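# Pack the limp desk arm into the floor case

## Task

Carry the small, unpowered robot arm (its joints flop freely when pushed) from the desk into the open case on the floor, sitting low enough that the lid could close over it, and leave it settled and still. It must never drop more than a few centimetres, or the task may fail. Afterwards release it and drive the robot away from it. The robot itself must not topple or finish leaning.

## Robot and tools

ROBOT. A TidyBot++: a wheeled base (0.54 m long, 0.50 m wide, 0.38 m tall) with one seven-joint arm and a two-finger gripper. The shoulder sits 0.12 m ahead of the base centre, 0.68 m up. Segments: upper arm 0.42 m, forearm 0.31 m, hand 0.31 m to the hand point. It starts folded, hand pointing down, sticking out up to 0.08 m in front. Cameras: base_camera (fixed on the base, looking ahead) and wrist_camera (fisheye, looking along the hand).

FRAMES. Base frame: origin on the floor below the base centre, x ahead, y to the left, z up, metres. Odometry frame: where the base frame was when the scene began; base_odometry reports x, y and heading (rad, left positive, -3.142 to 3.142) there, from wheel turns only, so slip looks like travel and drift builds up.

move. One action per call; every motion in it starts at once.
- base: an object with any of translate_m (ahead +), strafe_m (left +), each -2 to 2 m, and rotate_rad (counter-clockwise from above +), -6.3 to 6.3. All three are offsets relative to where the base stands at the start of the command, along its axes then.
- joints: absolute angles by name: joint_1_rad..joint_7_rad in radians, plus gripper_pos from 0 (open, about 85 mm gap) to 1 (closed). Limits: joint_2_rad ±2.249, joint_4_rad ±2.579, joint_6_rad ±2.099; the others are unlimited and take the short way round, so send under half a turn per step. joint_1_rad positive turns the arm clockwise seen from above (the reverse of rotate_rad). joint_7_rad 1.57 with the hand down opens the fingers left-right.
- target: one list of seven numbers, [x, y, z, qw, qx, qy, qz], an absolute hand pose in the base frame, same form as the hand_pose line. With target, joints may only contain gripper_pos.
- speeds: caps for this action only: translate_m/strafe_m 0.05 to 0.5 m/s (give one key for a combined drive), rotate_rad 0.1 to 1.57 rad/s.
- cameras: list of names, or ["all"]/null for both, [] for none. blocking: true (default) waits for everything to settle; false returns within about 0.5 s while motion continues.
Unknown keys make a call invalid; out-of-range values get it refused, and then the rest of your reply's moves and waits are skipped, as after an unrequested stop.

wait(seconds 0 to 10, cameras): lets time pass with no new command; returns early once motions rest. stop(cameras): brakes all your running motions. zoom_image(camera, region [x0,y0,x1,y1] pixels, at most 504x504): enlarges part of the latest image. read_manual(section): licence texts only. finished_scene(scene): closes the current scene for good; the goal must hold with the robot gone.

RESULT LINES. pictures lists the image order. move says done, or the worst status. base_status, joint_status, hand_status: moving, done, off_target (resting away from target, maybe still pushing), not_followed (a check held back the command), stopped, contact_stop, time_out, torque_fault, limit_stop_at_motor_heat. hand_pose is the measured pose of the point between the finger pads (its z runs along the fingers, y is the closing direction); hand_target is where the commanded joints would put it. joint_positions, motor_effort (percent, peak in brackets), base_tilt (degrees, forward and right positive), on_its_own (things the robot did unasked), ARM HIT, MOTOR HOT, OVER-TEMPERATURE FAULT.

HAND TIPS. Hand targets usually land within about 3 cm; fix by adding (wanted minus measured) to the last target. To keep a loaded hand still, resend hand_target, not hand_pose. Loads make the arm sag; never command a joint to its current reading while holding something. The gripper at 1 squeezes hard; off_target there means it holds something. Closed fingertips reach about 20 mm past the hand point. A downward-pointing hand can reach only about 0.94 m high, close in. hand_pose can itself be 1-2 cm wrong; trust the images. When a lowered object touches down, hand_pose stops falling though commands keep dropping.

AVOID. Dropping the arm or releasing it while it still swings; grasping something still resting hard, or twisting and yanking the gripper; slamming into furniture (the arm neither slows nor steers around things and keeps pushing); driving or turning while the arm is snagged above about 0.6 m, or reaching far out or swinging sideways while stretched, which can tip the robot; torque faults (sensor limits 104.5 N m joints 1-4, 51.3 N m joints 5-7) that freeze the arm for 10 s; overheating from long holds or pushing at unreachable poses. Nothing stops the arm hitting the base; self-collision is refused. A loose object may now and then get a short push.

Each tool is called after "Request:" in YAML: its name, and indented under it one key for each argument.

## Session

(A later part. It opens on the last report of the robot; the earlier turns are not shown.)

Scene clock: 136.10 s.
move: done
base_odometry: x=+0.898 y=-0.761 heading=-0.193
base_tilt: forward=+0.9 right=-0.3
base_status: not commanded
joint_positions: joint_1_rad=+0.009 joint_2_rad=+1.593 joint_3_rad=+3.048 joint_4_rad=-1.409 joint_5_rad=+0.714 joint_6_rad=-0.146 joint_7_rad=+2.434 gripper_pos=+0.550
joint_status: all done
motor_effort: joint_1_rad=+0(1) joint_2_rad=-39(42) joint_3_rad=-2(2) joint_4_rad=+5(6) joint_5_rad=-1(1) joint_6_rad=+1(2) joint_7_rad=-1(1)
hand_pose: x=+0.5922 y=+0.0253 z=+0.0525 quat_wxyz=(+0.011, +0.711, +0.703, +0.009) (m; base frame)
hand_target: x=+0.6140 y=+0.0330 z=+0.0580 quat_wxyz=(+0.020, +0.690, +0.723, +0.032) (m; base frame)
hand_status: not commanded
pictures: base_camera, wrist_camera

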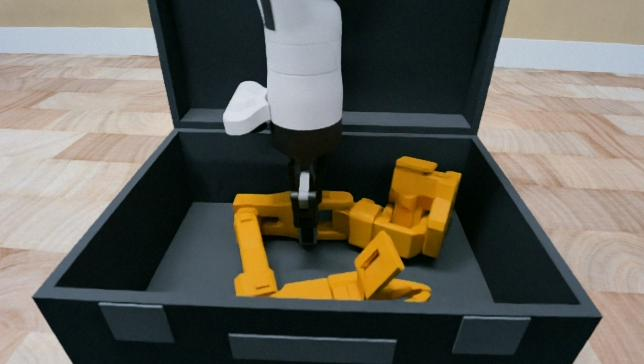

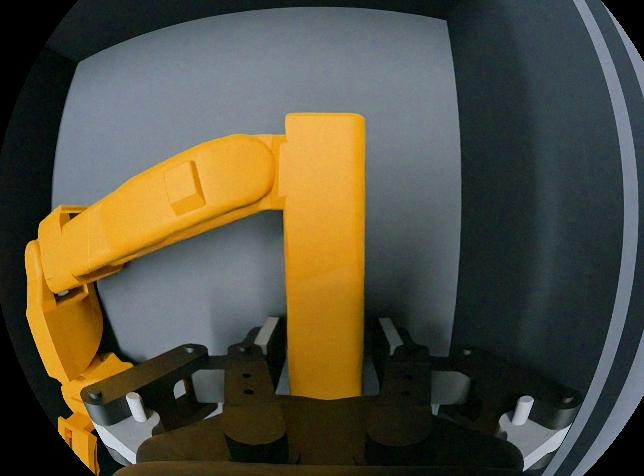

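Request:
move:
  target: [0.60, 0.02, 0.2, 0.02, 0.69, 0.723, 0.032]
  cameras: []

Request:
move:
  target: [0.53, -0.02, 0.38, 0.02, 0.69, 0.723, 0.02]

Request:
zoom_image:
  camera: "base_camera"
  region: [200, 120, 500, 310]

Request:
zoom_image:
  camera: "wrist_camera"
  region: [80, 60, 500, 420]

Scene clock: 138.17 s.
move: off_target
base_odometry: x=+0.898 y=-0.761 heading=-0.193
base_tilt: forward=+0.9 right=-0.3
base_status: not commanded
joint_positions: joint_1_rad=+0.047 joint_2_rad=+1.270 joint_3_rad=+3.014 joint_4_rad=-1.682 joint_5_rad=+0.714 joint_6_rad=-0.146 joint_7_rad=+2.434 gripper_pos=+0.550
joint_status: not commanded
motor_effort: joint_1_rad=+0(1) joint_2_rad=-37(41) joint_3_rad=-3(3) joint_4_rad=+4(4) joint_5_rad=+0(1) joint_6_rad=+1(1) joint_7_rad=-1(1)
hand_pose: x=+0.6052 y=+0.0272 z=+0.1916 quat_wxyz=(+0.019, +0.712, +0.701, +0.038) (m; base frame)
hand_target: x=+0.6000 y=+0.0200 z=+0.2000 quat_wxyz=(+0.020, +0.690, +0.723, +0.032) (m; base frame)
hand_status: off_target (0.012 m and 3.7 deg from the pose sent, 0.148 m and 4.4 deg at the start)
pictures: none
No camera images: "cameras" was empty.

Scene clock: 139.80 s.
move: off_target
base_odometry: x=+0.898 y=-0.761 heading=-0.193
base_tilt: forward=+0.9 right=-0.3
base_status: not commanded
joint_positions: joint_1_rad=+0.250 joint_2_rad=+0.818 joint_3_rad=+2.847 joint_4_rad=-2.016 joint_5_rad=+0.714 joint_6_rad=-0.290 joint_7_rad=+2.566 gripper_pos=+0.550
joint_status: not commanded
motor_effort: joint_1_rad=+0(1) joint_2_rad=-30(39) joint_3_rad=-4(4) joint_4_rad=+6(7) joint_5_rad=+0(1) joint_6_rad=+1(2) joint_7_rad=-1(1)
hand_pose: x=+0.5520 y=-0.0106 z=+0.3721 quat_wxyz=(+0.032, +0.688, +0.724, +0.044) (m; base frame)
hand_target: x=+0.5300 y=-0.0200 z=+0.3800 quat_wxyz=(+0.020, +0.690, +0.723, +0.020) (m; base frame)
hand_status: off_target (0.025 m and 3.1 deg from the pose sent, 0.208 m and 4.1 deg at the start)
pictures: base_camera, wrist_camera

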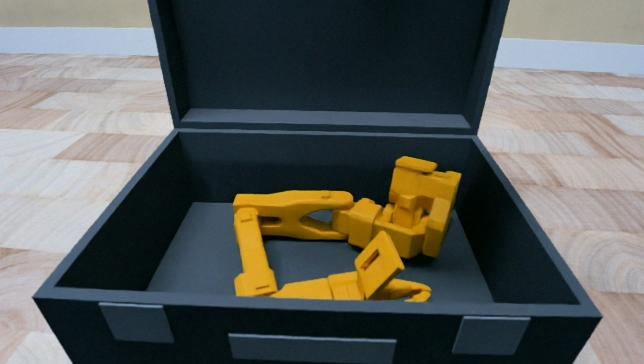

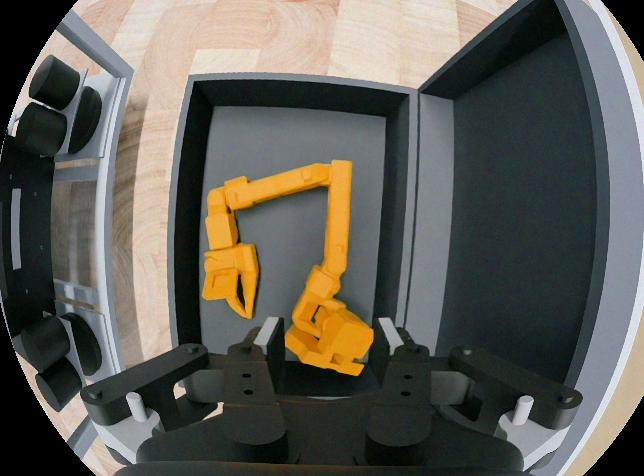

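Scaled by 1.680.

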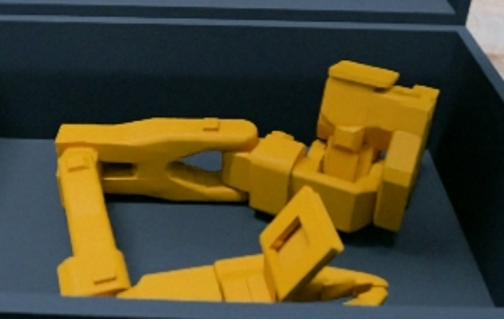

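Scaled by 1.200.

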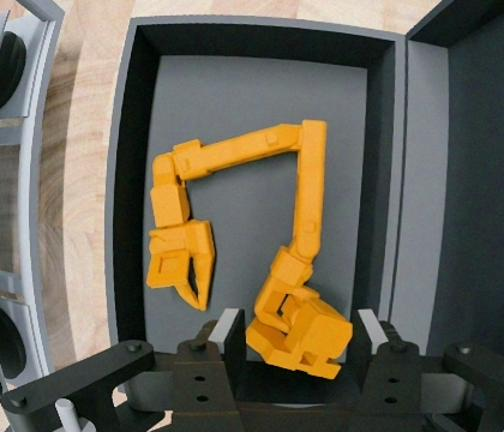

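Request:
move:
  target: [0.51, 0.03, 0.16, 0, 1, 0, 0]
  joints: {"gripper_pos": 0.8}

Request:
zoom_image:
  camera: "wrist_camera"
  region: [200, 0, 640, 400]

Scene clock: 143.90 s.
move: off_target
base_odometry: x=+0.898 y=-0.761 heading=-0.193
base_tilt: forward=+0.9 right=-0.3
base_status: not commanded
joint_positions: joint_1_rad=-0.049 joint_2_rad=+1.321 joint_3_rad=+3.122 joint_4_rad=-1.890 joint_5_rad=+0.044 joint_6_rad=-0.012 joint_7_rad=+1.585 gripper_pos=+0.800
joint_status: all done
motor_effort: joint_1_rad=+0(1) joint_2_rad=-33(35) joint_3_rad=-1(4) joint_4_rad=-2(6) joint_5_rad=+0(1) joint_6_rad=+0(1) joint_7_rad=-1(1)
hand_pose: x=+0.4784 y=+0.0302 z=+0.1622 quat_wxyz=(-0.009, +0.998, +0.056, -0.041) (m; base frame)
hand_target: x=+0.5100 y=+0.0300 z=+0.1600 quat_wxyz=(+0.000, +1.000, +0.000, +0.000) (m; base frame)
hand_status: off_target (0.032 m and 8.0 deg from the pose sent, 0.220 m and 93.0 deg at the start)
pictures: base_camera, wrist_camera

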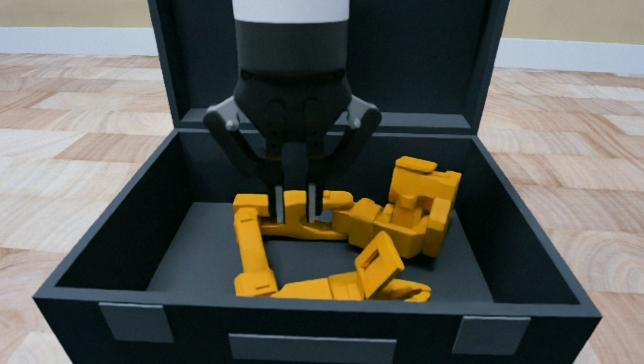

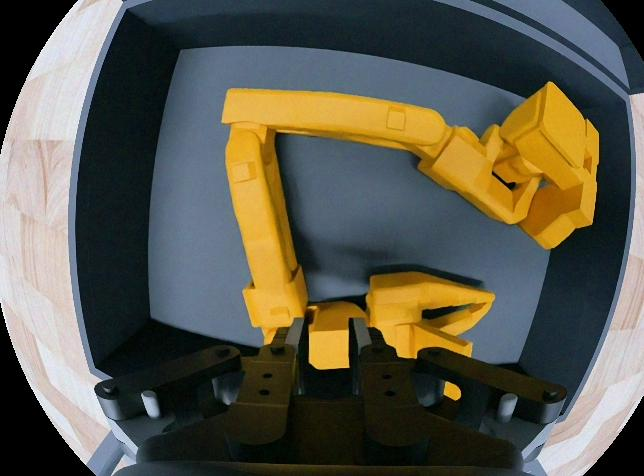

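Scaled by 1.145.

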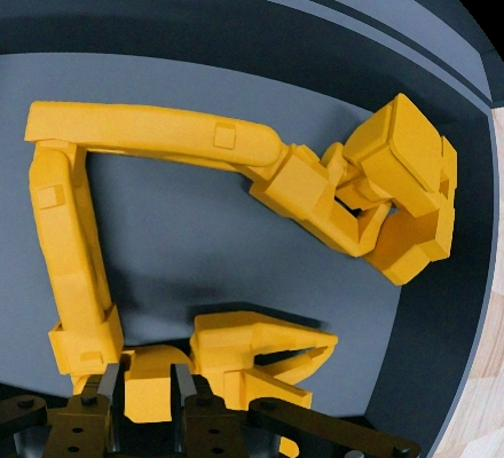

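Request:
move:
  target: [0.60, -0.065, 0.25, 0, 1, 0, 0]
  joints: {"gripper_pos": 1}

Scene clock: 147.30 s.
move: off_target
base_odometry: x=+0.898 y=-0.761 heading=-0.193
base_tilt: forward=+0.9 right=-0.3
base_status: not commanded
joint_positions: joint_1_rad=+0.133 joint_2_rad=+1.160 joint_3_rad=+3.125 joint_4_rad=-1.680 joint_5_rad=+0.042 joint_6_rad=-0.272 joint_7_rad=+1.635 gripper_pos=+0.999
joint_status: all done
motor_effort: joint_1_rad=+0(3) joint_2_rad=-37(44) joint_3_rad=-1(2) joint_4_rad=+5(7) joint_5_rad=+0(1) joint_6_rad=+1(3) joint_7_rad=-1(1)
hand_pose: x=+0.6040 y=-0.0573 z=+0.2389 quat_wxyz=(+0.000, +1.000, -0.011, +0.015) (m; base frame)
hand_target: x=+0.6000 y=-0.0650 z=+0.2500 quat_wxyz=(+0.000, +1.000, +0.000, +0.000) (m; base frame)
hand_status: off_target (0.014 m and 2.1 deg from the pose sent, 0.178 m and 8.0 deg at the start)
pictures: base_camera, wrist_camera

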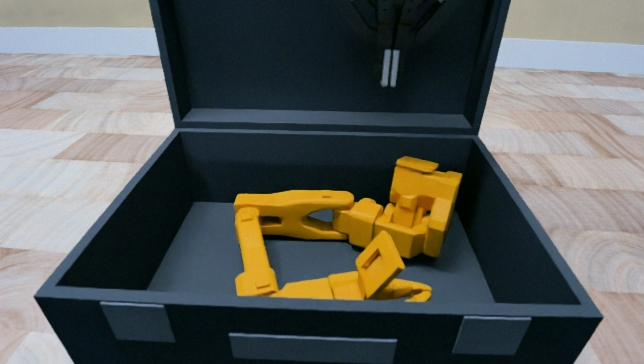

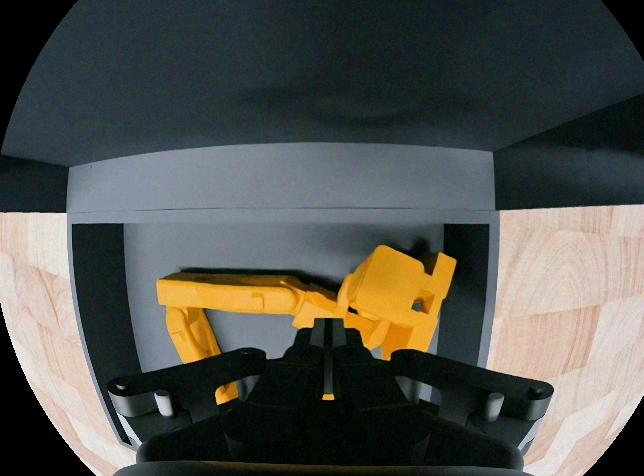

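Request:
move:
  target: [0.50, 0.0, 0.5, 0, 1, 0, 0]
  cameras: []

Request:
move:
  base: {"translate_m": -0.4}

Request:
zoom_image:
  camera: "base_camera"
  region: [150, 60, 500, 260]

Scene clock: 149.77 s.
move: off_target
base_odometry: x=+0.898 y=-0.761 heading=-0.193
base_tilt: forward=+0.9 right=-0.3
base_status: not commanded
joint_positions: joint_1_rad=+0.018 joint_2_rad=+0.484 joint_3_rad=+3.138 joint_4_rad=-1.995 joint_5_rad=+0.042 joint_6_rad=-0.601 joint_7_rad=+1.632 gripper_pos=+0.999
joint_status: not commanded
motor_effort: joint_1_rad=+0(1) joint_2_rad=-27(44) joint_3_rad=+0(1) joint_4_rad=+11(11) joint_5_rad=+0(1) joint_6_rad=+1(2) joint_7_rad=-1(1)
hand_pose: x=+0.5270 y=-0.0116 z=+0.4956 quat_wxyz=(+0.013, +0.999, +0.040, +0.030) (m; base frame)
hand_target: x=+0.5000 y=+0.0000 z=+0.5000 quat_wxyz=(+0.000, +1.000, +0.000, +0.000) (m; base frame)
hand_status: off_target (0.030 m and 5.9 deg from the pose sent, 0.287 m and 2.1 deg at the start)
pictures: none
No camera images: "cameras" was empty.

Scene clock: 151.93 s.
move: done
base_odometry: x=+0.505 y=-0.684 heading=-0.192
base_tilt: forward=+0.8 right=-0.3
base_status: done
joint_positions: joint_1_rad=+0.014 joint_2_rad=+0.479 joint_3_rad=+3.140 joint_4_rad=-2.004 joint_5_rad=+0.042 joint_6_rad=-0.610 joint_7_rad=+1.632 gripper_pos=+0.999
joint_status: not commanded
motor_effort: joint_1_rad=+0(1) joint_2_rad=-27(29) joint_3_rad=+0(1) joint_4_rad=+11(13) joint_5_rad=+0(1) joint_6_rad=+1(2) joint_7_rad=-1(1)
hand_pose: x=+0.5201 y=-0.0111 z=+0.4955 quat_wxyz=(+0.013, +0.999, +0.041, +0.023) (m; base frame)
hand_target: x=+0.5000 y=+0.0000 z=+0.5000 quat_wxyz=(+0.000, +1.000, +0.000, +0.000) (m; base frame)
hand_status: not commanded
pictures: base_camera, wrist_camera

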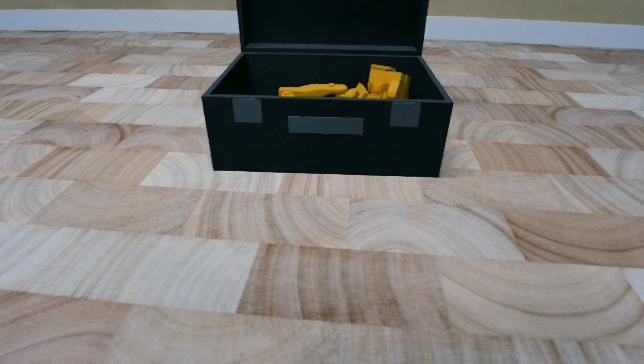

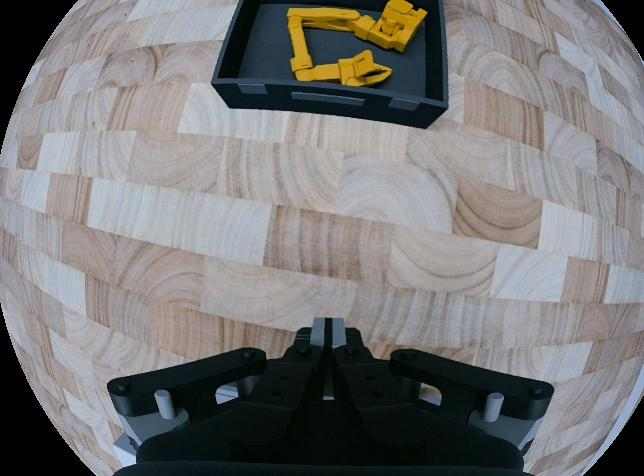

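Scaled by 1.440.

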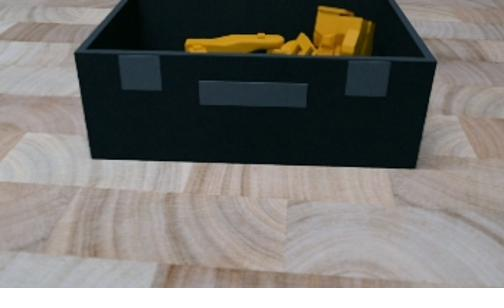

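Request:
zoom_image:
  camera: "base_camera"
  region: [320, 30, 460, 130]

Request:
zoom_image:
  camera: "wrist_camera"
  region: [200, 0, 460, 140]

Scaled by 3.600.

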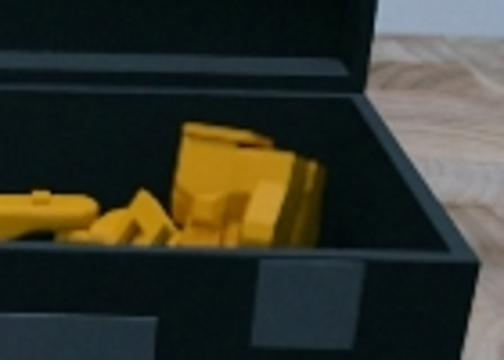

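Scaled by 1.938.

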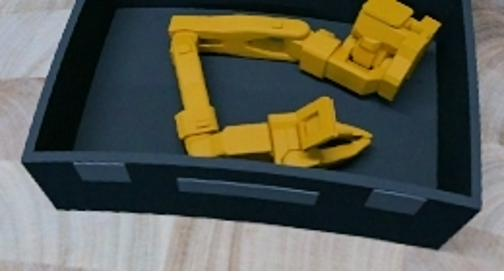

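Request:
finished_scene:
  scene: 2

The scene is finished: the task was done.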